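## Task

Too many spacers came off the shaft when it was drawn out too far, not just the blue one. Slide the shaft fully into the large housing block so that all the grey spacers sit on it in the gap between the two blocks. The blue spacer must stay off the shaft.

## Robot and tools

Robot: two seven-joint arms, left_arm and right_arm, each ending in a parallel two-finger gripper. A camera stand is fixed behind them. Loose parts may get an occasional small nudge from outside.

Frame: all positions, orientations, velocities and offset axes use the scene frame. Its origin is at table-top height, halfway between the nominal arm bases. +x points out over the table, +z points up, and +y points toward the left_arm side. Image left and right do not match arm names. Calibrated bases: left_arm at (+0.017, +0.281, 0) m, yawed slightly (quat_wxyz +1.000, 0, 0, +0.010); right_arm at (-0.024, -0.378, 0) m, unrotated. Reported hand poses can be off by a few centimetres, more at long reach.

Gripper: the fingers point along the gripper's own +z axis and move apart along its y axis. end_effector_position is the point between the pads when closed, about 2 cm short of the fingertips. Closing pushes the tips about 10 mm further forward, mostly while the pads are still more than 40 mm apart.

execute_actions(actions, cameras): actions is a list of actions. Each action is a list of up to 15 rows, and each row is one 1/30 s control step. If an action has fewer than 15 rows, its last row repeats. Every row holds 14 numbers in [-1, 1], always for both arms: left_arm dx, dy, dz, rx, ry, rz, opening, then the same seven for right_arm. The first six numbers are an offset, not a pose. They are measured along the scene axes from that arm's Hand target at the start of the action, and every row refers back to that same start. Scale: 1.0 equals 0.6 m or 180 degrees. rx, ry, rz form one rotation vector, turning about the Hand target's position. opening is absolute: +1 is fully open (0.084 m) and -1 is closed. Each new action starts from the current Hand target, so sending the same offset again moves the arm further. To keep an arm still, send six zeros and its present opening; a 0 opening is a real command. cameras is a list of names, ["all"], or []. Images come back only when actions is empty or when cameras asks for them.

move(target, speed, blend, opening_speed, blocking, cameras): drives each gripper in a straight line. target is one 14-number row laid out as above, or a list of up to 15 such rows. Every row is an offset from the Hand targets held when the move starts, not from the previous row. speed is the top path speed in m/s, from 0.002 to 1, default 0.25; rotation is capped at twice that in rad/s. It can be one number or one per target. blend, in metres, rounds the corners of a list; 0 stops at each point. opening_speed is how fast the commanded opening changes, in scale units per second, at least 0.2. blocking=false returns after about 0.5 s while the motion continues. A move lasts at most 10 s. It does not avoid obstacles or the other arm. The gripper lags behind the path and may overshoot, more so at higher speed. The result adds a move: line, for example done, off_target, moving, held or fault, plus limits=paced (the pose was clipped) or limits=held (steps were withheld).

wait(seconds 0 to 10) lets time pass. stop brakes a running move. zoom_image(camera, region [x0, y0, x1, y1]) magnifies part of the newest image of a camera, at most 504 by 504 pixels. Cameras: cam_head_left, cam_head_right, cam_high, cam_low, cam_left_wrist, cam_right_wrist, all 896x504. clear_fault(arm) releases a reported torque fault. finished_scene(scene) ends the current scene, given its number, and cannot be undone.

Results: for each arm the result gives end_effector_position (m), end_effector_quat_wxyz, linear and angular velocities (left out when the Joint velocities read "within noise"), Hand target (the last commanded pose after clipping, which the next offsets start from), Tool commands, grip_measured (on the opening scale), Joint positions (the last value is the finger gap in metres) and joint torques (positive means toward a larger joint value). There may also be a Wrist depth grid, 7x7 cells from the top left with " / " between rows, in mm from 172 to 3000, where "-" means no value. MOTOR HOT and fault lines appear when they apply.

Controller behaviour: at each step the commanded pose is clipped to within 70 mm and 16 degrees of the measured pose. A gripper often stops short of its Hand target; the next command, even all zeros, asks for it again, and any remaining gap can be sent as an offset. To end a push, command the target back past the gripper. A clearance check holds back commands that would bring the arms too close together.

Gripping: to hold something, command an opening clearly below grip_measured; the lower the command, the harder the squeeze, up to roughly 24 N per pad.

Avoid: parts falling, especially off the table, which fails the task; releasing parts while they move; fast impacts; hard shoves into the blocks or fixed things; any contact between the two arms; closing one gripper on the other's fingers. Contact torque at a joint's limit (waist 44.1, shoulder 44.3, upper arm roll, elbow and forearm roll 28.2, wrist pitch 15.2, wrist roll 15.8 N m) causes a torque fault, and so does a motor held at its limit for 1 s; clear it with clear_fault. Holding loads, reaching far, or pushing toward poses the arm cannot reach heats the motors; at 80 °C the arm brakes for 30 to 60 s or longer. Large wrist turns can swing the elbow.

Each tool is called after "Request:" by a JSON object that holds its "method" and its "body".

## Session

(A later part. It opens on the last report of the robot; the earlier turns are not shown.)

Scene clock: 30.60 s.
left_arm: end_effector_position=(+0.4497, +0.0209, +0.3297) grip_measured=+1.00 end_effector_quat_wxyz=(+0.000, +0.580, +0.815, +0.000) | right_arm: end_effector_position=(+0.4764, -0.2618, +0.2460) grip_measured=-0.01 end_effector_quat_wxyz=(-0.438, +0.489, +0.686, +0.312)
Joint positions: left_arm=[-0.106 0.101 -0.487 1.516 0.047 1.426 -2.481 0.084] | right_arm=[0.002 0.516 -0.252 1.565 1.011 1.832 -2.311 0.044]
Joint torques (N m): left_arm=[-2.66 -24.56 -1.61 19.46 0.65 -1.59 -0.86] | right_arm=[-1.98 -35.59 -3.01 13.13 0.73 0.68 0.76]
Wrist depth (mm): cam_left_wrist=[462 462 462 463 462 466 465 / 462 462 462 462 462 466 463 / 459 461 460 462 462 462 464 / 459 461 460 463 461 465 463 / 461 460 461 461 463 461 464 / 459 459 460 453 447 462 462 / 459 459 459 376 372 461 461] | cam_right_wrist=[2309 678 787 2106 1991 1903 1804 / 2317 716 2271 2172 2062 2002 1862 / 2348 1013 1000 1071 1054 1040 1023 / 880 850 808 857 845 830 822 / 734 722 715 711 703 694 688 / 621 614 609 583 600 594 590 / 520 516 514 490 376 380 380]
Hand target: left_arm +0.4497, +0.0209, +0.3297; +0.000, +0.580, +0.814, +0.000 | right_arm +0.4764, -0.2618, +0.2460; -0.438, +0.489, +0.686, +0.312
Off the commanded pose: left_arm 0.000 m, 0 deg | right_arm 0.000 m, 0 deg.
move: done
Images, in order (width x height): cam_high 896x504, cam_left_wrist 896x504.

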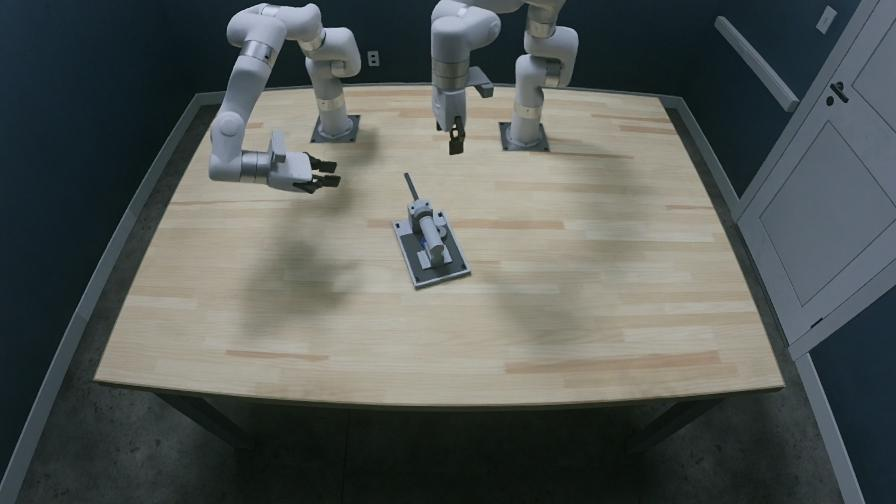

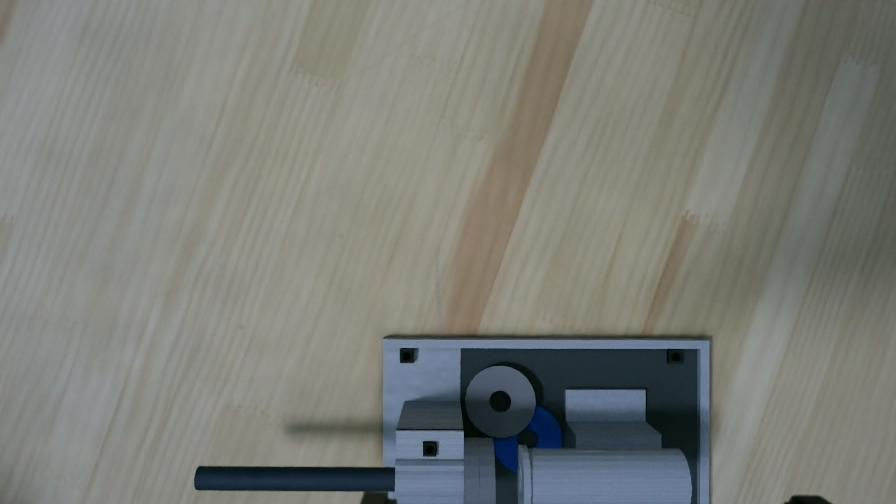

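Request:
{"method": "move", "body": {"target": [[0.0095,0.011,-0.33,-0.105,-0.0363,0,1,0,0,0,0,0,0,0]], "speed": 0.25, "cameras": ["cam_left_wrist","cam_head_right"]}}

Request:
{"method": "zoom_image", "body": {"camera": "cam_head_right", "region": [470, 190, 600, 320]}}

Scene clock: 33.90 s.
left_arm: end_effector_position=(+0.4554, +0.0275, +0.1317) grip_measured=+1.00 end_effector_quat_wxyz=(+0.141, +0.571, +0.802, -0.101) | right_arm: end_effector_position=(+0.4764, -0.2618, +0.2460) grip_measured=-0.01 end_effector_quat_wxyz=(-0.438, +0.489, +0.686, +0.312)
Joint positions: left_arm=[-0.029 0.115 -0.459 0.856 -0.385 0.533 -2.051 0.084] | right_arm=[0.002 0.516 -0.252 1.565 1.011 1.832 -2.311 0.044]
Joint torques (N m): left_arm=[2.12 -22.79 -1.69 13.88 -0.57 -3.38 0.95] | right_arm=[-1.36 -35.23 -2.32 13.37 1.02 0.75 0.77]
Wrist depth (mm): cam_left_wrist=[221 221 221 221 221 222 222 / 228 228 228 228 228 229 228 / 238 238 238 238 238 239 238 / 246 246 246 247 247 247 247 / 258 258 254 252 249 252 252 / 267 268 264 256 255 255 256 / 280 277 274 243 265 252 268] | cam_right_wrist=[2302 675 2206 2145 387 1852 1818 / 2325 714 2279 2242 396 1877 1857 / 2389 1016 995 1072 398 397 1020 / 882 852 804 847 787 422 822 / 729 725 716 710 700 660 691 / 620 615 611 581 600 594 590 / 521 515 514 490 376 380 380]
Hand target: left_arm +0.4554, +0.0275, +0.1317; +0.141, +0.571, +0.802, -0.101 | right_arm +0.4764, -0.2618, +0.2460; -0.438, +0.489, +0.686, +0.312
Off the commanded pose: left_arm 0.000 m, 0 deg | right_arm 0.000 m, 0 deg.
move: done
Images, in order (width x height): cam_head_right 896x504, cam_left_wrist 896x504.

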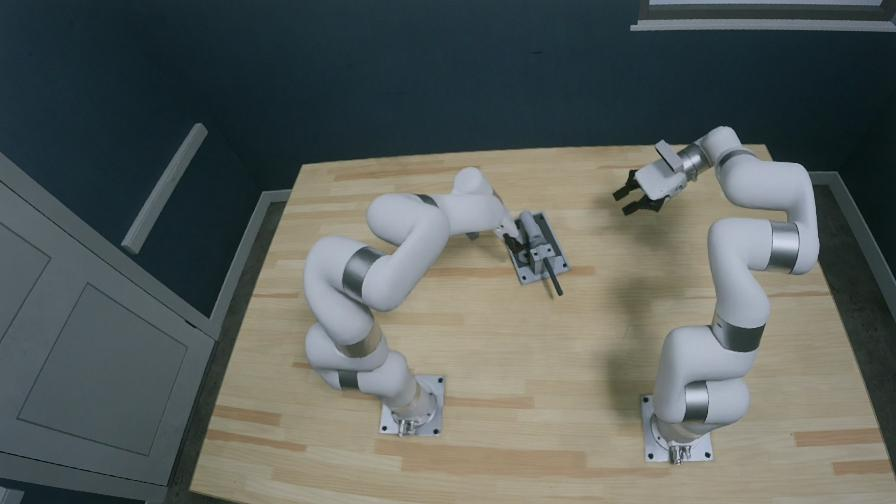

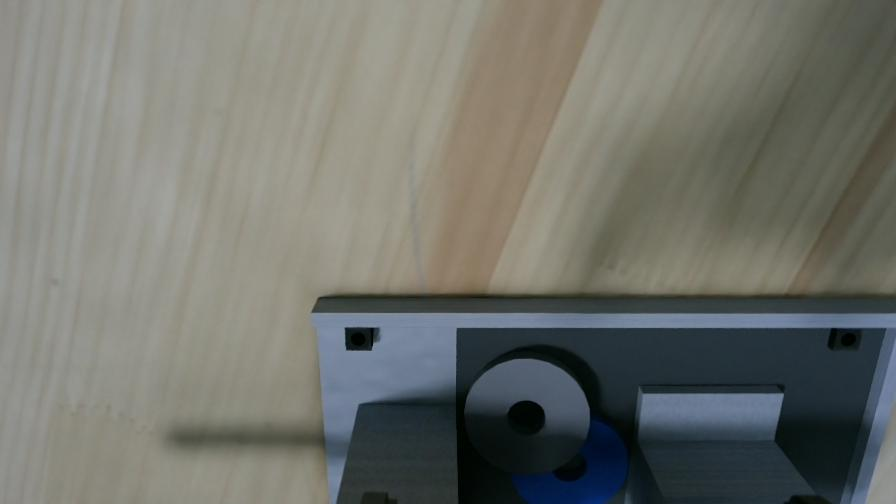

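Scaled by 3.877 from the camera's 896x504 image, which has a finer 1280x720 frame.

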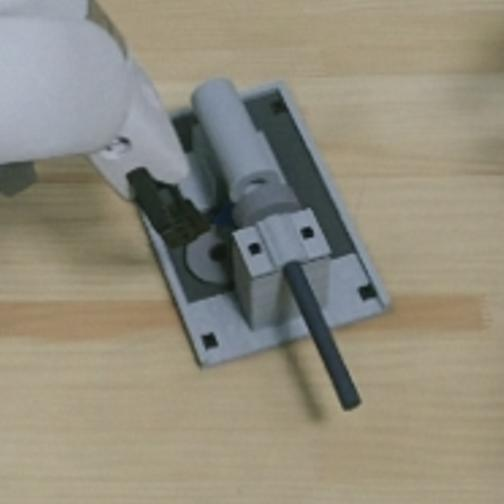

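Request:
{"method": "move", "body": {"target": [0.0163,-0.0473,-0.167,0,0,0,1,0,0,0,0,0,0,0], "speed": 0.08, "cameras": ["cam_left_wrist","cam_right_wrist"]}}

Scene clock: 37.13 s.
left_arm: end_effector_position=(+0.4773, +0.0291, +0.0307) grip_measured=+1.00 end_effector_quat_wxyz=(+0.137, +0.554, +0.817, -0.089) | right_arm: end_effector_position=(+0.4764, -0.2618, +0.2460) grip_measured=-0.01 end_effector_quat_wxyz=(-0.438, +0.489, +0.686, +0.312)
Joint positions: left_arm=[-0.116 0.412 -0.372 0.889 -0.287 0.27 -2.104 0.084] | right_arm=[0.002 0.516 -0.252 1.565 1.011 1.832 -2.311 0.044]
Joint torques (N m): left_arm=[-2.76 -33.86 -1.87 15.16 -0.27 -3.4 -0.59] | right_arm=[-0.55 -35.45 -1.88 13.34 1.15 0.71 0.72]
Wrist depth (mm): cam_left_wrist=[- - - - - - - / - - - - - - - / - - - - - - - / - - - - - - - / - - - - - - - / - - - - - - - / - - - - - - -] | cam_right_wrist=[2294 677 747 404 418 1867 1818 / 2317 717 2302 413 421 1914 1852 / 2340 1019 995 1076 429 956 1028 / 884 845 807 853 432 779 823 / 732 725 714 710 442 432 690 / 619 616 611 581 458 472 567 / 520 515 514 490 376 381 379]
Hand target: left_arm +0.4773, +0.0291, +0.0307; +0.137, +0.554, +0.817, -0.089 (not the last commanded pose) | right_arm +0.4764, -0.2618, +0.2460; -0.438, +0.489, +0.686, +0.312
Tool commands: left_gripper/opening=+1.0 right_gripper/opening=+0.0
Off the commanded pose: left_arm 0.032 m, 3 deg | right_arm 0.000 m, 0 deg.
TORQUE FAULT: the external load on joint 3 (upper arm roll) of the left arm reached its load limit, and that arm stopped. The contact can be on any part of that arm beyond that joint, not only on its tool. A torque fault puts only its own arm into a fault stop. That arm's remaining commands of this call were not run. The hold on joint 3 (upper arm roll) of that arm was moved back by the arm itself, up to 3 degrees, as the stop began. That arm is still stopped at the end of this call. While its stop runs, that arm, its gripper or tool too, takes no new command.
CLEAR FAULT: the left arm stays stopped (state 4) until you call clear_fault(arm="left_arm").
End effector pose when the fault began: left_arm: position (+0.4643, +0.0023, +0.0360), quat_wxyz (+0.140, +0.571, +0.802, -0.101)
Joint positions when the fault began: left_arm=[-0.116 0.411 -0.424 0.889 -0.287 0.271 -2.104 0.084]
move: fault (left_arm)
Images, in order (width x height): cam_left_wrist 896x504, cam_right_wrist 896x504.

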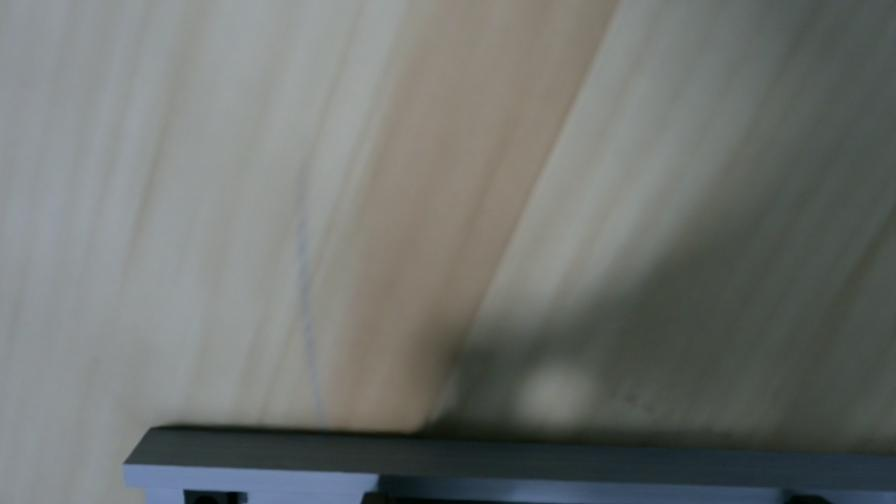

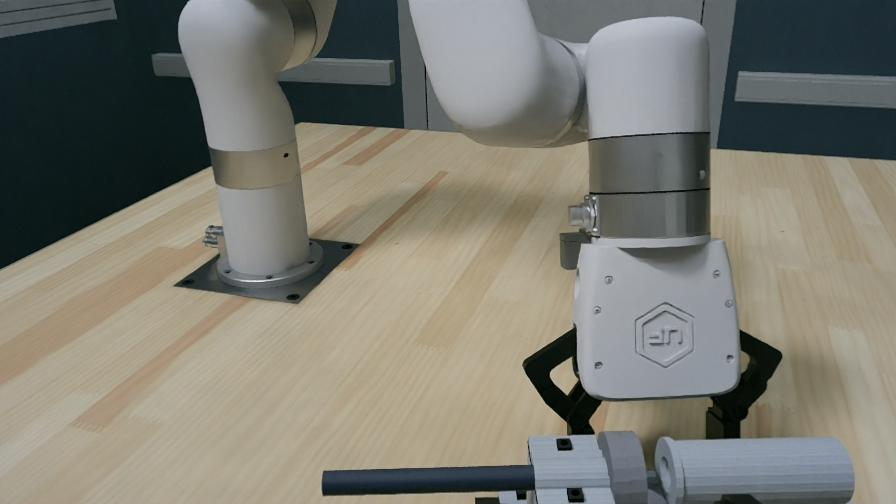

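Request:
{"method": "clear_fault", "body": {"arm": "left_arm"}}

Request:
{"method": "move", "body": {"target": [-0.0325,0.004,0.175,0,0,0,1,0,0,0,0,0,0,0], "speed": 0.1, "cameras": ["all"]}}

Scene clock: 37.47 s.
left_arm: end_effector_position=(+0.4773, +0.0291, +0.0308) grip_measured=+1.00 end_effector_quat_wxyz=(+0.137, +0.554, +0.817, -0.089) | right_arm: end_effector_position=(+0.4764, -0.2618, +0.2460) grip_measured=-0.01 end_effector_quat_wxyz=(-0.438, +0.489, +0.686, +0.312)
Joint positions: left_arm=[-0.116 0.412 -0.372 0.889 -0.287 0.27 -2.104 0.084] | right_arm=[0.002 0.516 -0.252 1.565 1.011 1.832 -2.311 0.044]
Joint torques (N m): left_arm=[-2.61 -34.02 -1.9 15.26 -0.22 -3.46 -0.53] | right_arm=[-0.48 -35.44 -1.76 13.29 1.03 0.62 0.64]
Wrist depth (mm): cam_left_wrist=[- - - - - - - / - - - - - - - / - - - - - - - / - - - - - - - / - - - - - - - / - - - - - - - / - - - - - - -] | cam_right_wrist=[2286 677 743 404 418 1867 1795 / 2348 715 2294 413 421 1930 1867 / 2356 1020 998 1076 428 959 1020 / 882 849 806 855 433 778 824 / 731 726 716 711 442 432 689 / 622 615 611 582 458 472 566 / 520 516 514 489 376 380 381]
Hand target: left_arm +0.4773, +0.0291, +0.0308; +0.137, +0.554, +0.817, -0.089 (not the last commanded pose) | right_arm +0.4764, -0.2618, +0.2460; -0.438, +0.489, +0.686, +0.312
Tool commands: left_gripper/opening=+1.0 right_gripper/opening=+0.0
Off the commanded pose: left_arm 0.032 m, 3 deg | right_arm 0.000 m, 0 deg.
TORQUE FAULT, CONTINUED: the left arm's stop, for the torque fault of joint 3 (upper arm roll) that an earlier result reported, is over. The call counts as one of the actions that you can send in this scene. The hold on joint 3 (upper arm roll) of that arm was moved back by the arm itself, up to 3 degrees, as the stop began. That arm's target is now where it stood when the stop ended, not its last command. That arm's gripper keeps its grip as last carried out, and that arm accepts commands again: back off and push less far.
CLEAR FAULT: your call cleared the left arm's torque fault. If a joint's load stays at its limit, that arm stops again at once.

Scene clock: 39.00 s.
left_arm: end_effector_position=(+0.4578, +0.0315, +0.1357) grip_measured=+1.00 end_effector_quat_wxyz=(+0.137, +0.554, +0.817, -0.089) | right_arm: end_effector_position=(+0.4764, -0.2618, +0.2460) grip_measured=-0.01 end_effector_quat_wxyz=(-0.438, +0.489, +0.686, +0.312)
Joint positions: left_arm=[-0.082 0.102 -0.403 0.859 -0.34 0.539 -2.135 0.084] | right_arm=[0.002 0.516 -0.252 1.565 1.011 1.832 -2.311 0.044]
Joint torques (N m): left_arm=[2.16 -29.57 -1.56 17.85 -0.49 -1.94 -0.68] | right_arm=[-0.39 -35.55 -1.68 13.48 1.23 0.71 0.71]
Wrist depth (mm): cam_left_wrist=[225 226 227 227 227 227 229 / 232 233 234 234 234 235 235 / 241 242 243 243 241 244 245 / 249 251 250 251 251 252 252 / 260 261 256 255 257 258 258 / 270 270 267 261 260 260 264 / 281 279 269 254 264 262 276] | cam_right_wrist=[2271 677 2185 2138 384 1847 1813 / 2364 715 2279 2206 394 398 1857 / 2356 1016 1001 1071 398 399 1017 / 882 848 806 857 419 421 822 / 735 722 713 711 667 662 689 / 622 615 610 581 600 593 590 / 520 516 513 489 377 380 380]
Hand target: left_arm +0.4578, +0.0315, +0.1358; +0.137, +0.554, +0.817, -0.089 | right_arm +0.4764, -0.2618, +0.2460; -0.438, +0.489, +0.686, +0.312
Off the commanded pose: left_arm 0.000 m, 0 deg | right_arm 0.000 m, 0 deg.
move: done

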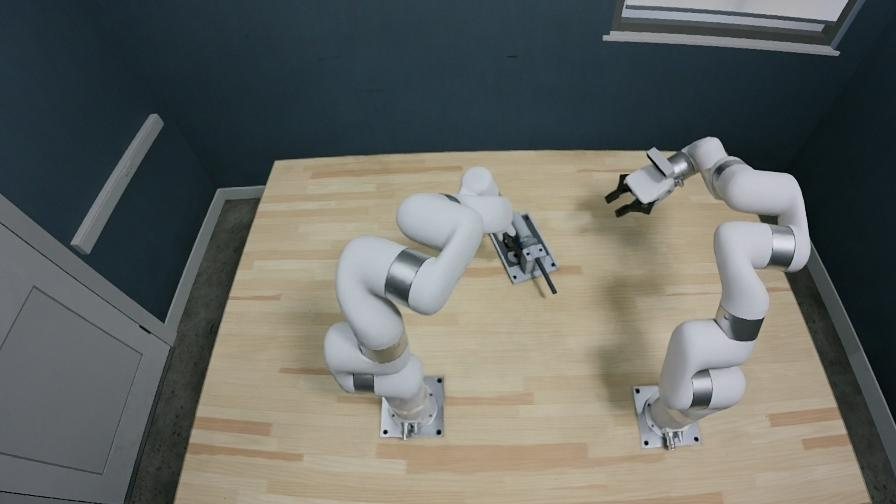

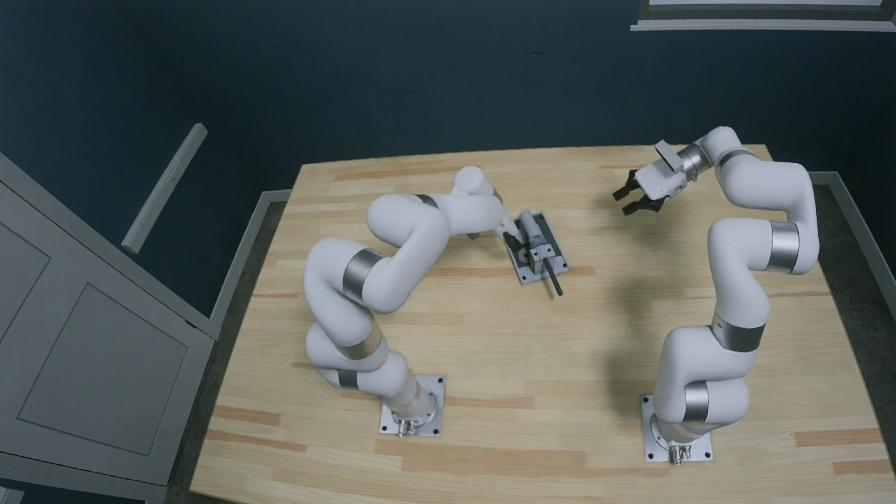

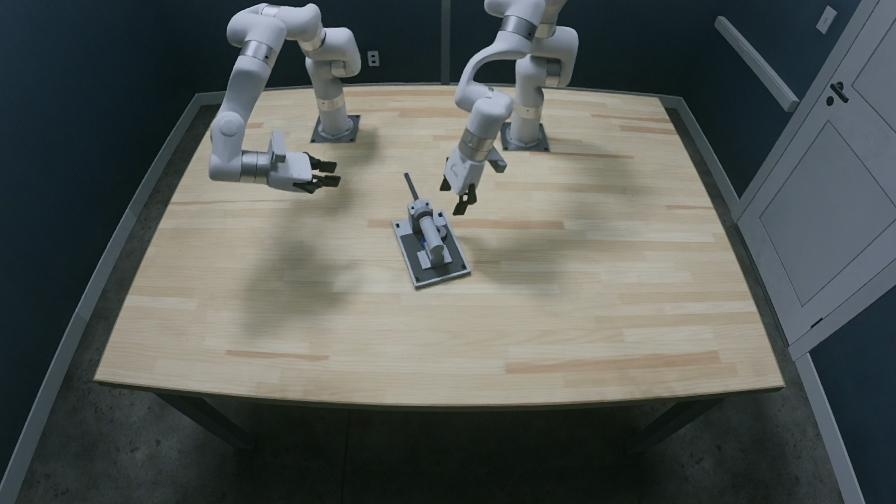

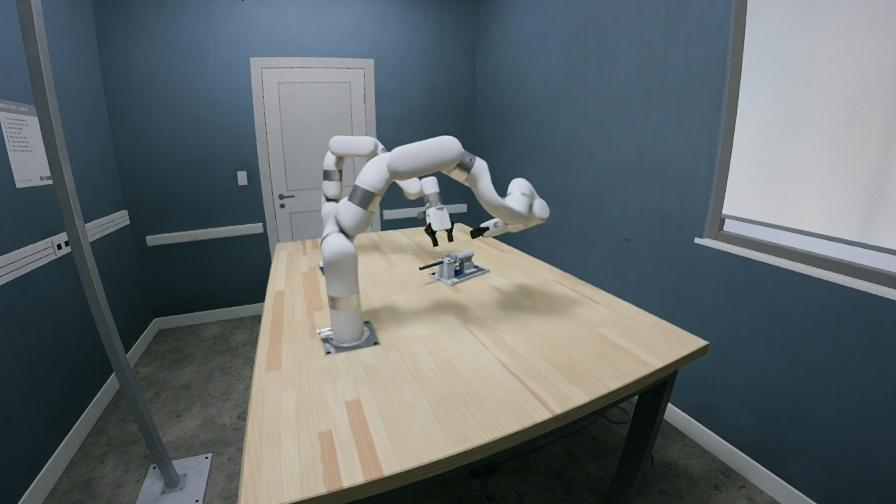

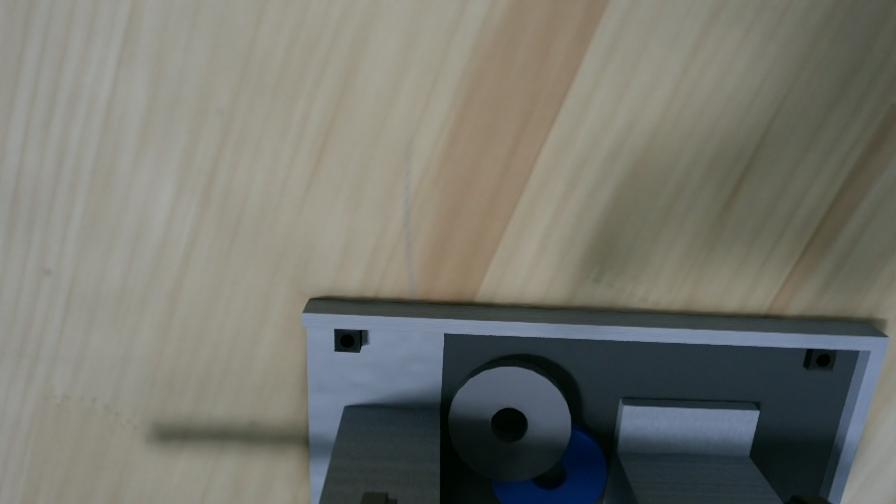

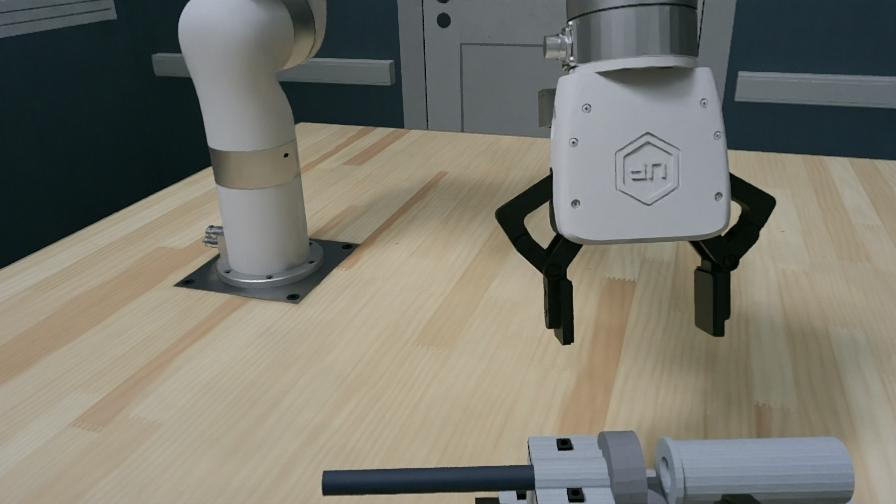

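Request:
{"method": "move", "body": {"target": [[0.0152,-0.0628,-0.1,0,0,-0.0146,-1,0,0,0,0,0,0,0],[0.0152,-0.0628,-0.164,0,0,-0.0146,-1,0,0,0,0,0,0,0],[0.0092,-0.0455,-0.164,0,0,-0.0146,-1,0,0,0,0,0,0,0],[-0.0148,0.0372,0.05,0,0,-0.0146,0,0,0,0,0,0,0,0]], "speed": [0.15,0.04,0.03,0.1], "cameras": ["cam_left_wrist"]}}

Scene clock: 44.80 s.
left_arm: end_effector_position=(+0.4489, +0.0538, +0.1658) grip_measured=-0.01 end_effector_quat_wxyz=(+0.135, +0.572, +0.804, -0.092) | right_arm: end_effector_position=(+0.4764, -0.2618, +0.2460) grip_measured=-0.01 end_effector_quat_wxyz=(-0.438, +0.489, +0.686, +0.312)
Joint positions: left_arm=[-0.005 -0.008 -0.427 0.843 -0.396 0.657 -2.025 0.044] | right_arm=[0.002 0.516 -0.252 1.565 1.011 1.832 -2.311 0.044]
Joint torques (N m): left_arm=[2 -26.77 0.77 18.42 -0.6 -2.04 0.85] | right_arm=[-0.3 -35.36 -1.74 13.27 1.28 0.56 0.7]
Wrist depth (mm): cam_left_wrist=[255 255 255 256 256 256 257 / 262 262 262 263 264 264 265 / 272 272 273 272 275 274 275 / 281 281 282 283 283 284 284 / 293 293 291 292 292 293 294 / 303 303 302 295 293 294 304 / 317 318 315 291 301 299 318] | cam_right_wrist=[2286 678 2213 2145 402 1847 1799 / 2325 716 2271 2213 408 407 1857 / 2333 1017 1000 1076 431 948 1022 / 885 847 806 853 841 781 820 / 732 725 717 709 703 695 689 / 622 615 611 581 599 594 590 / 522 517 513 489 376 380 380]
Hand target: left_arm +0.4489, +0.0538, +0.1658; +0.135, +0.572, +0.804, -0.092 | right_arm +0.4764, -0.2618, +0.2460; -0.438, +0.489, +0.686, +0.312
Off the commanded pose: left_arm 0.000 m, 0 deg | right_arm 0.000 m, 0 deg.
move: done
Images, in order (width x height): cam_left_wrist 896x504.

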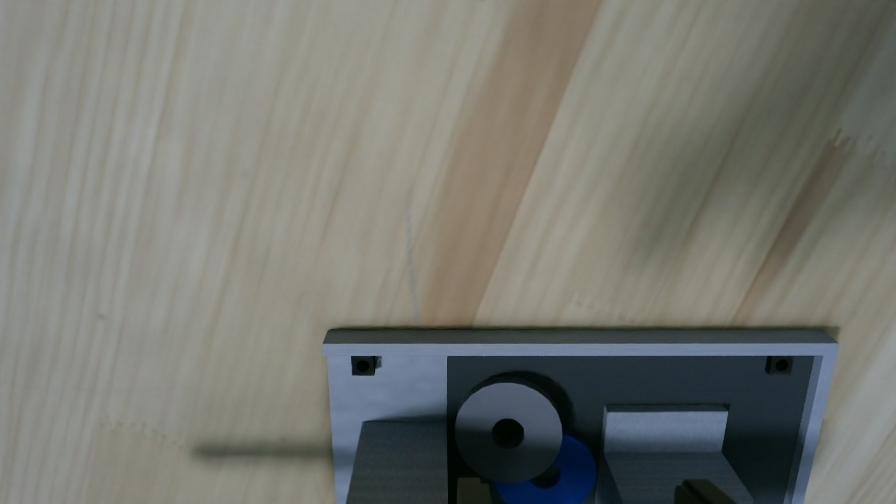

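Request:
{"method": "move", "body": {"target": [[0.03,-0.1,-0.2,0,0,0,-1,0,0,0,0,0,0,0],[0.03,-0.1,-0.224,0,0,0,-1,0,0,0,0,0,0,0]], "speed": [0.15,0.04], "cameras": ["cam_left_wrist","cam_right_wrist"]}}

Scene clock: 47.10 s.
left_arm: end_effector_position=(+0.4776, -0.0072, +0.0615) grip_measured=-1.00 end_effector_quat_wxyz=(+0.156, +0.574, +0.800, -0.080) | right_arm: end_effector_position=(+0.4764, -0.2618, +0.2460) grip_measured=-0.01 end_effector_quat_wxyz=(-0.438, +0.489, +0.686, +0.312)
Joint positions: left_arm=[-0.144 0.371 -0.407 0.915 -0.198 0.285 -2.199 0] | right_arm=[0.002 0.516 -0.252 1.565 1.011 1.832 -2.311 0.044]
Joint torques (N m): left_arm=[-0.88 -48.21 -4.91 21.71 0.16 -6.47 0.05] | right_arm=[0.22 -35.31 -1.56 13.2 1.11 0.43 0.77]
Wrist depth (mm): cam_left_wrist=[- - - - - - - / - - - - - - - / - - - - - - - / - - - - - 172 174 / - 174 - - - 174 175 / 178 179 175 174 176 177 180 / 187 186 - - 181 181 181] | cam_right_wrist=[2302 679 740 379 385 1842 1823 / 2317 715 1322 396 390 1930 1867 / 2356 1017 998 1071 395 958 1022 / 885 848 805 855 390 389 822 / 733 725 715 710 393 391 687 / 622 615 611 581 415 542 591 / 521 516 513 489 376 381 380]
Hand target: left_arm +0.4776, -0.0072, +0.0615; +0.156, +0.574, +0.800, -0.080 (not the last commanded pose) | right_arm +0.4764, -0.2618, +0.2460; -0.438, +0.489, +0.686, +0.312
Tool commands: left_gripper/opening=-1.0 right_gripper/opening=+0.0
Off the commanded pose: left_arm 0.032 m, 3 deg | right_arm 0.000 m, 0 deg.
TORQUE FAULT: the external load on joint 2 (shoulder) of the left arm reached its load limit, and that arm stopped. The contact can be on any part of that arm beyond that joint, not only on its tool. A torque fault puts only its own arm into a fault stop. That arm's remaining commands of this call were not run. The hold on joint 2 (shoulder) of that arm was moved back by the arm itself, up to 3 degrees, as the stop began. That arm is still stopped at the end of this call. While its stop runs, that arm, its gripper or tool too, takes no new command.
CLEAR FAULT: the left arm stays stopped (state 4) until you call clear_fault(arm="left_arm").
End effector pose when the fault began: left_arm: position (+0.4678, -0.0065, +0.0382), quat_wxyz (+0.137, +0.572, +0.803, -0.091)
Joint positions when the fault began: left_arm=[-0.144 0.42 -0.408 0.916 -0.198 0.282 -2.199 0]
move: fault (left_arm)
Images, in order (width x height): cam_left_wrist 896x504, cam_right_wrist 896x504.

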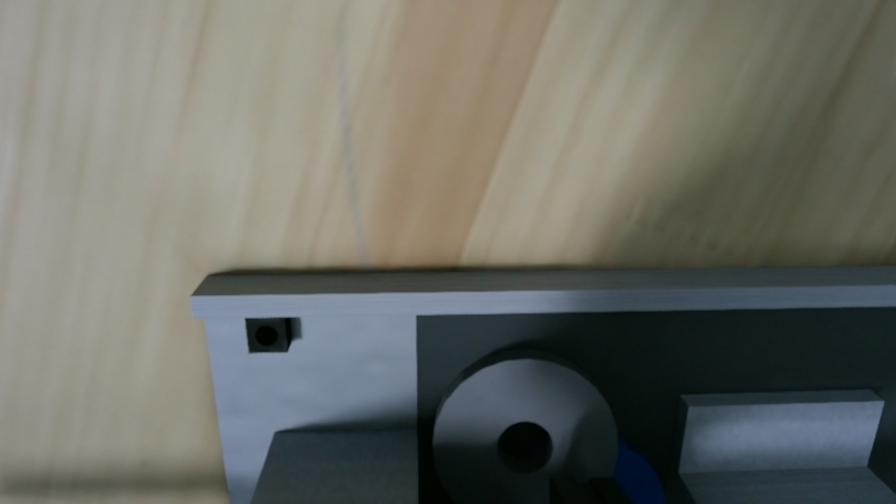

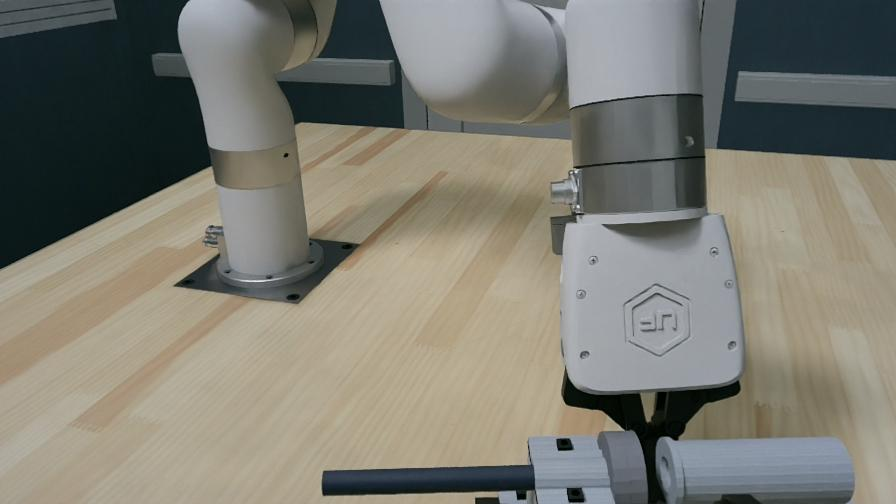

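Request:
{"method": "clear_fault", "body": {"arm": "left_arm"}}

Request:
{"method": "move", "body": {"target": [[-0.016,0.002,-0.028,0,0,0.0,-1,0,0,0,0,0,0,0],[-0.0177,0.0017,-0.045,0,0,0,-1,0,0,0,0,0,0,0],[-0.0257,0.0267,-0.045,0,0,0,-1,0,0,0,0,0,0,0],[-0.05,0.1,0.17,0,0,0,0,0,0,0,0,0,0,0]], "speed": [0.1,0.02,0.03,0.1], "cameras": ["cam_left_wrist"]}}

Scene clock: 47.37 s.
left_arm: end_effector_position=(+0.4776, -0.0072, +0.0615) grip_measured=-1.00 end_effector_quat_wxyz=(+0.156, +0.574, +0.800, -0.080) | right_arm: end_effector_position=(+0.4764, -0.2618, +0.2460) grip_measured=-0.01 end_effector_quat_wxyz=(-0.438, +0.489, +0.686, +0.312)
Joint positions: left_arm=[-0.144 0.371 -0.407 0.915 -0.198 0.285 -2.199 0] | right_arm=[0.002 0.516 -0.252 1.565 1.011 1.832 -2.311 0.044]
Joint torques (N m): left_arm=[-1.03 -48.05 -4.85 21.6 0.32 -6.5 0.01] | right_arm=[0.26 -35.69 -1.58 13.04 1.29 0.56 0.63]
Wrist depth (mm): cam_left_wrist=[- - - - - - - / - - - - - - - / - - - - - - - / - - - - - 173 174 / - 175 - - - 174 175 / 178 179 175 174 176 178 180 / 187 186 - - 181 181 181] | cam_right_wrist=[2294 677 739 379 384 1857 1804 / 2340 716 1310 396 391 1903 1867 / 2348 1016 997 1069 393 959 1020 / 881 848 805 855 389 389 822 / 734 725 716 708 392 392 691 / 621 616 611 583 414 543 589 / 520 516 514 490 376 380 380]
Hand target: left_arm +0.4776, -0.0072, +0.0615; +0.156, +0.574, +0.800, -0.080 (not the last commanded pose) | right_arm +0.4764, -0.2618, +0.2460; -0.438, +0.489, +0.686, +0.312
Tool commands: left_gripper/opening=-1.0 right_gripper/opening=+0.0
Off the commanded pose: left_arm 0.032 m, 3 deg | right_arm 0.000 m, 0 deg.
TORQUE FAULT, CONTINUED: the left arm's stop, for the torque fault of joint 2 (shoulder) that an earlier result reported, is over. The call counts as one of the actions that you can send in this scene. The hold on joint 2 (shoulder) of that arm was moved back by the arm itself, up to 3 degrees, as the stop began. That arm's target is now where it stood when the stop ended, not its last command. That arm's gripper keeps its grip as last carried out, and that arm accepts commands again: back off and push less far.
CLEAR FAULT: your call cleared the left arm's torque fault. If a joint's load stays at its limit, that arm stops again at once.

Scene clock: 49.00 s.
left_arm: end_effector_position=(+0.4780, -0.0069, +0.0622) grip_measured=-1.00 end_effector_quat_wxyz=(+0.178, +0.575, +0.796, -0.068) | right_arm: end_effector_position=(+0.4764, -0.2618, +0.2460) grip_measured=-0.01 end_effector_quat_wxyz=(-0.438, +0.489, +0.686, +0.312)
Joint positions: left_arm=[-0.153 0.36 -0.406 0.877 -0.198 0.208 -2.193 0] | right_arm=[0.002 0.516 -0.252 1.565 1.011 1.832 -2.311 0.044]
Joint torques (N m): left_arm=[-1.41 -49.34 -5.18 21.68 0.25 -6.71 -0.01] | right_arm=[0.02 -35.76 -1.57 13.08 1.27 0.48 0.68]
Wrist depth (mm): cam_left_wrist=[- - - - - - - / - - - - - - - / - - - - - - 174 / - - - - - 174 178 / - - - - - 176 179 / - 175 174 - 179 178 183 / 181 181 176 - 182 180 185] | cam_right_wrist=[2302 677 739 388 380 1888 1813 / 2333 717 1310 401 384 1957 1857 / 2356 1016 995 1072 383 958 1026 / 885 853 807 853 393 392 822 / 732 724 717 710 394 392 690 / 620 616 611 581 416 541 590 / 520 517 514 490 376 381 380]
Hand target: left_arm +0.4780, -0.0069, +0.0622; +0.178, +0.575, +0.796, -0.068 (not the last commanded pose) | right_arm +0.4764, -0.2618, +0.2460; -0.438, +0.489, +0.686, +0.312
Tool commands: left_gripper/opening=-1.0 right_gripper/opening=+0.0
Off the commanded pose: left_arm 0.122 m, 3 deg | right_arm 0.000 m, 0 deg.
TORQUE FAULT: the external load on joint 2 (shoulder) of the left arm reached its load limit, and that arm stopped. The contact can be on any part of that arm beyond that joint, not only on its tool. A torque fault puts only its own arm into a fault stop. That arm's remaining commands of this call were not run. The hold on joint 2 (shoulder) of that arm was moved back by the arm itself, up to 3 degrees, as the stop began. That arm is still stopped at the end of this call. While its stop runs, that arm, its gripper or tool too, takes no new command.
CLEAR FAULT: the left arm stays stopped (state 4) until you call clear_fault(arm="left_arm").
End effector pose when the fault began: left_arm: position (+0.4683, -0.0063, +0.0389), quat_wxyz (+0.158, +0.574, +0.800, -0.079)
Joint positions when the fault began: left_arm=[-0.153 0.41 -0.406 0.878 -0.198 0.206 -2.193 0]
move: fault (left_arm); path passed 2 of 4 targets; target 4's new opening was not sent
Images, in order (width x height): cam_left_wrist 896x504.

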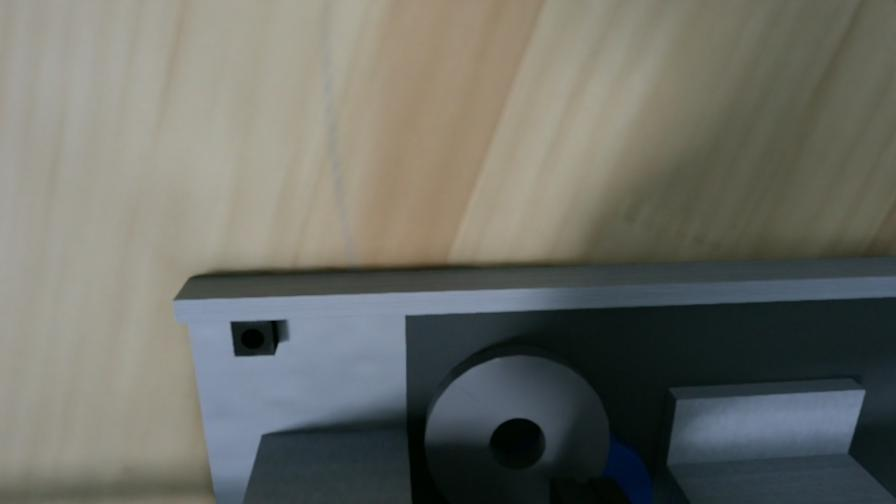

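Request:
{"method": "clear_fault", "body": {"arm": "left_arm"}}

Request:
{"method": "move", "body": {"target": [[-0.01,0.02,0.08,-0.109,-0.0054,-0.0066,-1,0,0,0,0,0,0,0],[-0.0232,0.0137,-0.022,-0.109,-0.0054,-0.0066,-1,0,0,0,0,0,0,0]], "speed": [0.1,0.04], "cameras": ["cam_left_wrist","cam_right_wrist"]}}

Scene clock: 49.80 s.
left_arm: end_effector_position=(+0.4780, -0.0069, +0.0622) grip_measured=-1.00 end_effector_quat_wxyz=(+0.178, +0.575, +0.796, -0.068) | right_arm: end_effector_position=(+0.4764, -0.2618, +0.2460) grip_measured=-0.01 end_effector_quat_wxyz=(-0.438, +0.489, +0.686, +0.312)
Joint positions: left_arm=[-0.153 0.36 -0.406 0.877 -0.198 0.208 -2.193 0] | right_arm=[0.002 0.516 -0.252 1.565 1.011 1.832 -2.311 0.044]
Joint torques (N m): left_arm=[-1.49 -48.79 -5.16 21.63 0.25 -6.7 -0.01] | right_arm=[-0.23 -35.48 -1.72 13.18 1.02 0.66 0.6]
Wrist depth (mm): cam_left_wrist=[- - - - - - - / - - - - - - - / - - - - - - 174 / - - - - - 174 178 / - - - - 173 176 180 / - 175 174 - 178 178 183 / 181 181 176 - 182 180 185] | cam_right_wrist=[2302 677 740 388 380 1862 1795 / 2325 713 1312 401 384 1957 1862 / 2340 1019 1000 1072 384 963 1023 / 882 848 806 854 391 391 822 / 734 725 715 711 394 392 689 / 620 615 610 581 416 543 590 / 520 517 514 490 376 381 380]
Hand target: left_arm +0.4780, -0.0069, +0.0622; +0.178, +0.575, +0.796, -0.068 (not the last commanded pose) | right_arm +0.4764, -0.2618, +0.2460; -0.438, +0.489, +0.686, +0.312
Tool commands: left_gripper/opening=-1.0 right_gripper/opening=+0.0
Off the commanded pose: left_arm 0.122 m, 3 deg | right_arm 0.000 m, 0 deg.
TORQUE FAULT, CONTINUED: the left arm's stop, for the torque fault of joint 2 (shoulder) that an earlier result reported, is over. The call counts as one of the actions that you can send in this scene. The hold on joint 2 (shoulder) of that arm was moved back by the arm itself, up to 3 degrees, as the stop began. That arm's target is now where it stood when the stop ended, not its last command. That arm's gripper keeps its grip as last carried out, and that arm accepts commands again: back off and push less far.
CLEAR FAULT: your call cleared the left arm's torque fault. If a joint's load stays at its limit, that arm stops again at once.

Scene clock: 51.00 s.
left_arm: end_effector_position=(+0.4524, +0.0058, +0.0572) grip_measured=-1.00 end_effector_quat_wxyz=(+0.183, +0.571, +0.792, -0.112) | right_arm: end_effector_position=(+0.4764, -0.2618, +0.2460) grip_measured=-0.01 end_effector_quat_wxyz=(-0.438, +0.489, +0.686, +0.312)
Joint positions: left_arm=[0.082 0.345 -0.635 0.785 -0.415 0.182 -1.967 0] | right_arm=[0.002 0.516 -0.252 1.565 1.011 1.832 -2.311 0.044]
Joint torques (N m): left_arm=[-2.32 -28.75 -4.04 11.56 0.94 -3.05 -0.26] | right_arm=[0.22 -35.69 -1.78 13 1.36 0.49 0.72]
Wrist depth (mm): cam_left_wrist=[- - - - - - - / - - - - - - - / - - - - - - - / - - - - - - - / - - - - - - 173 / 176 177 - 173 - 175 175 / 188 188 182 179 - 182 180] | cam_right_wrist=[2279 677 759 400 412 1908 1804 / 2333 716 1320 415 411 1979 1852 / 2340 1017 997 1074 412 1032 1023 / 879 848 805 853 418 831 824 / 733 725 715 708 418 657 688 / 621 616 610 582 438 569 591 / 520 516 515 488 376 380 380]
Hand target: left_arm +0.4524, +0.0058, +0.0572; +0.183, +0.571, +0.792, -0.112 (not the last commanded pose) | right_arm +0.4764, -0.2618, +0.2460; -0.438, +0.489, +0.686, +0.312
Tool commands: left_gripper/opening=-1.0 right_gripper/opening=+0.0
Off the commanded pose: left_arm 0.015 m, 15 deg | right_arm 0.000 m, 0 deg.
TORQUE FAULT: the external load on joint 4 (elbow) of the left arm reached its load limit, and that arm stopped. The contact can be on any part of that arm beyond that joint, not only on its tool. A torque fault puts only its own arm into a fault stop. That arm's remaining commands of this call were not run. The hold on joint 4 (elbow) of that arm was moved back by the arm itself, up to 3 degrees, as the stop began. That arm is still stopped at the end of this call. While its stop runs, that arm, its gripper or tool too, takes no new command.
CLEAR FAULT: the left arm stays stopped (state 4) until you call clear_fault(arm="left_arm").
End effector pose when the fault began: left_arm: position (+0.4757, -0.0027, +0.0773), quat_wxyz (+0.208, +0.567, +0.790, -0.108)
Joint positions when the fault began: left_arm=[0.08 0.345 -0.634 0.837 -0.413 0.182 -1.969 0]
move: fault (left_arm); path passed 0 of 2 targets
Images, in order (width x height): cam_left_wrist 896x504, cam_right_wrist 896x504.

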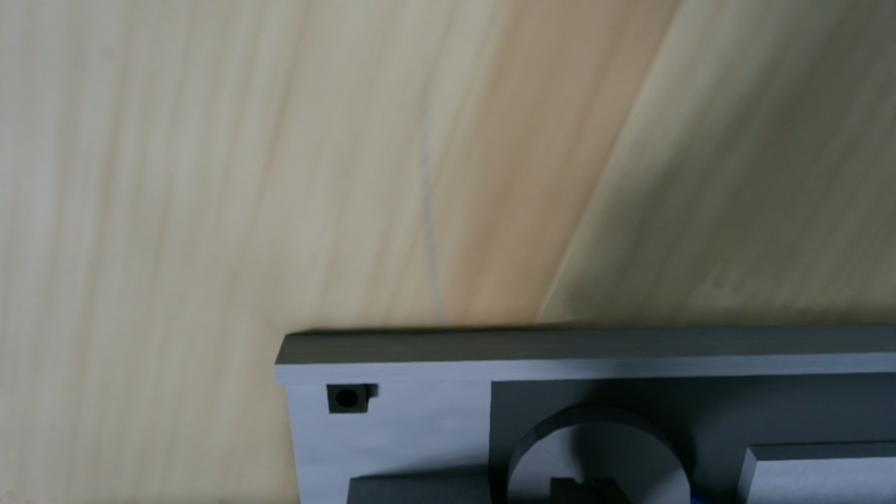

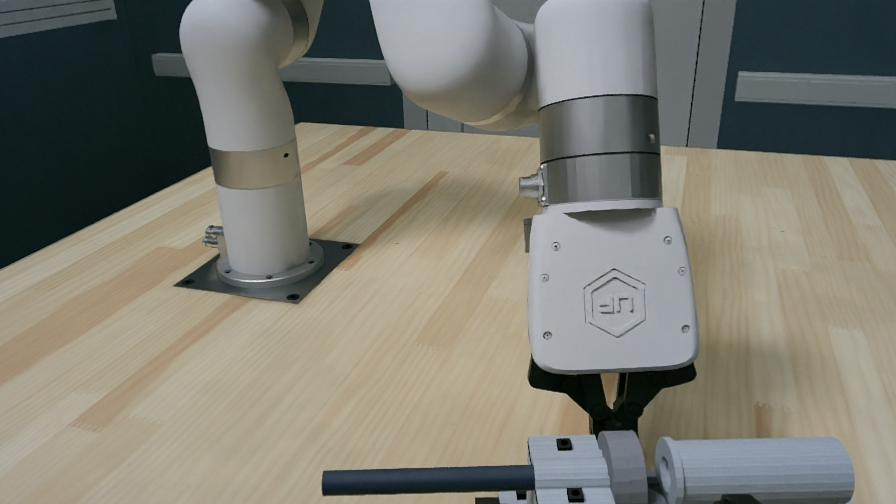

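Request:
{"method": "clear_fault", "body": {"arm": "left_arm"}}

Request:
{"method": "move", "body": {"target": [-0.02,0.06,0.16,0,0,0,0,0,0,0,0,0,0,0], "speed": 0.1, "cameras": ["cam_left_wrist","cam_right_wrist"]}}

Scene clock: 51.17 s.
left_arm: end_effector_position=(+0.4524, +0.0058, +0.0572) grip_measured=-1.00 end_effector_quat_wxyz=(+0.183, +0.571, +0.792, -0.112) | right_arm: end_effector_position=(+0.4764, -0.2618, +0.2460) grip_measured=-0.01 end_effector_quat_wxyz=(-0.438, +0.489, +0.686, +0.312)
Joint positions: left_arm=[0.082 0.345 -0.635 0.784 -0.415 0.182 -1.967 0] | right_arm=[0.002 0.516 -0.252 1.565 1.011 1.832 -2.311 0.044]
Joint torques (N m): left_arm=[-2.33 -28.86 -4.05 11.22 0.94 -3.09 -0.34] | right_arm=[0.31 -35.47 -1.63 13.12 1.13 0.46 0.63]
Wrist depth (mm): cam_left_wrist=[- - - - - - - / - - - - - - - / - - - - - - - / - - - - - - - / - - - - - - 173 / 176 177 - 173 - 175 175 / 187 188 183 179 - 182 179] | cam_right_wrist=[2302 677 760 400 412 1888 1813 / 2356 715 1317 414 413 1991 1857 / 2340 1016 995 1074 414 1029 1025 / 886 848 809 853 418 830 826 / 732 725 717 709 419 657 689 / 621 614 611 581 438 567 591 / 521 517 514 490 376 381 380]
Hand target: left_arm +0.4524, +0.0058, +0.0572; +0.183, +0.571, +0.792, -0.112 (not the last commanded pose) | right_arm +0.4764, -0.2618, +0.2460; -0.438, +0.489, +0.686, +0.312
Tool commands: left_gripper/opening=-1.0 right_gripper/opening=+0.0
Off the commanded pose: left_arm 0.015 m, 15 deg | right_arm 0.000 m, 0 deg.
TORQUE FAULT, CONTINUED: the left arm's stop, for the torque fault of joint 4 (elbow) that an earlier result reported, is over. The call counts as one of the actions that you can send in this scene. The hold on joint 4 (elbow) of that arm was moved back by the arm itself, up to 3 degrees, as the stop began. That arm's target is now where it stood when the stop ended, not its last command. That arm's gripper keeps its grip as last carried out, and that arm accepts commands again: back off and push less far.
CLEAR FAULT: your call cleared the left arm's torque fault. If a joint's load stays at its limit, that arm stops again at once.

Scene clock: 52.70 s.
left_arm: end_effector_position=(+0.4404, +0.0418, +0.1532) grip_measured=-0.01 end_effector_quat_wxyz=(+0.183, +0.571, +0.792, -0.112) | right_arm: end_effector_position=(+0.4764, -0.2618, +0.2460) grip_measured=-0.01 end_effector_quat_wxyz=(-0.438, +0.489, +0.686, +0.312)
Joint positions: left_arm=[0.225 -0.027 -0.691 0.755 -0.625 0.529 -1.835 0.044] | right_arm=[0.002 0.516 -0.252 1.565 1.011 1.832 -2.311 0.044]
Joint torques (N m): left_arm=[2.07 -21.79 1.01 14.26 -0.4 -1.85 0.9] | right_arm=[0.39 -35.41 -1.79 13.08 1.34 0.6 0.59]
Wrist depth (mm): cam_left_wrist=[229 230 232 233 234 236 237 / 238 240 241 243 245 246 248 / 250 252 253 256 257 259 261 / 262 263 265 267 269 271 274 / 276 278 277 274 274 278 280 / 290 292 293 278 276 285 298 / 308 310 308 258 297 264 316] | cam_right_wrist=[2317 676 2220 2178 411 1893 1823 / 2340 715 2264 2235 413 1946 1852 / 2348 1016 1000 1074 414 953 1023 / 879 850 806 856 793 828 824 / 731 724 714 709 698 692 689 / 620 616 611 582 600 594 590 / 520 515 514 489 376 381 380]
Hand target: left_arm +0.4404, +0.0418, +0.1532; +0.183, +0.571, +0.792, -0.112 | right_arm +0.4764, -0.2618, +0.2460; -0.438, +0.489, +0.686, +0.312
Off the commanded pose: left_arm 0.000 m, 0 deg | right_arm 0.000 m, 0 deg.
move: done
Images, in order (width x height): cam_left_wrist 896x504, cam_right_wrist 896x504.

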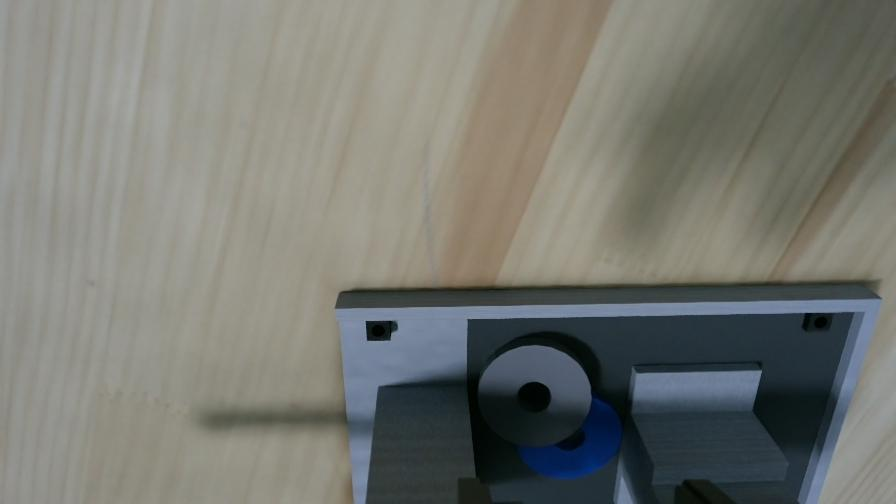

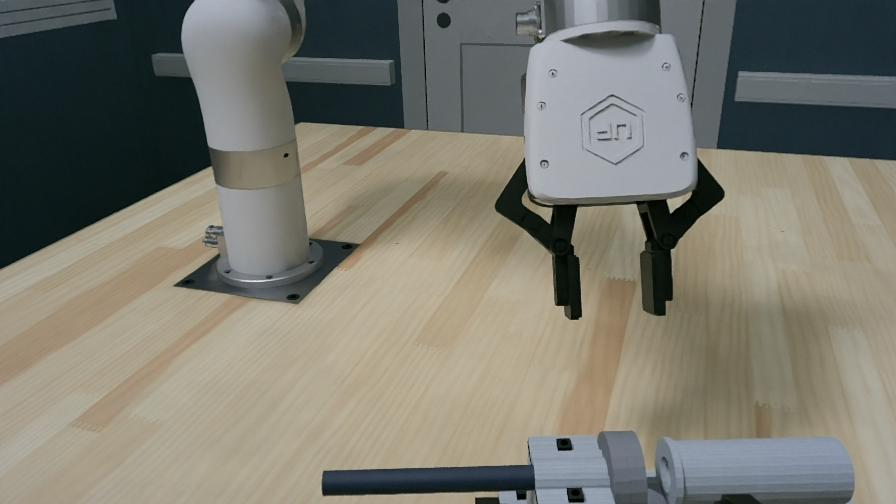

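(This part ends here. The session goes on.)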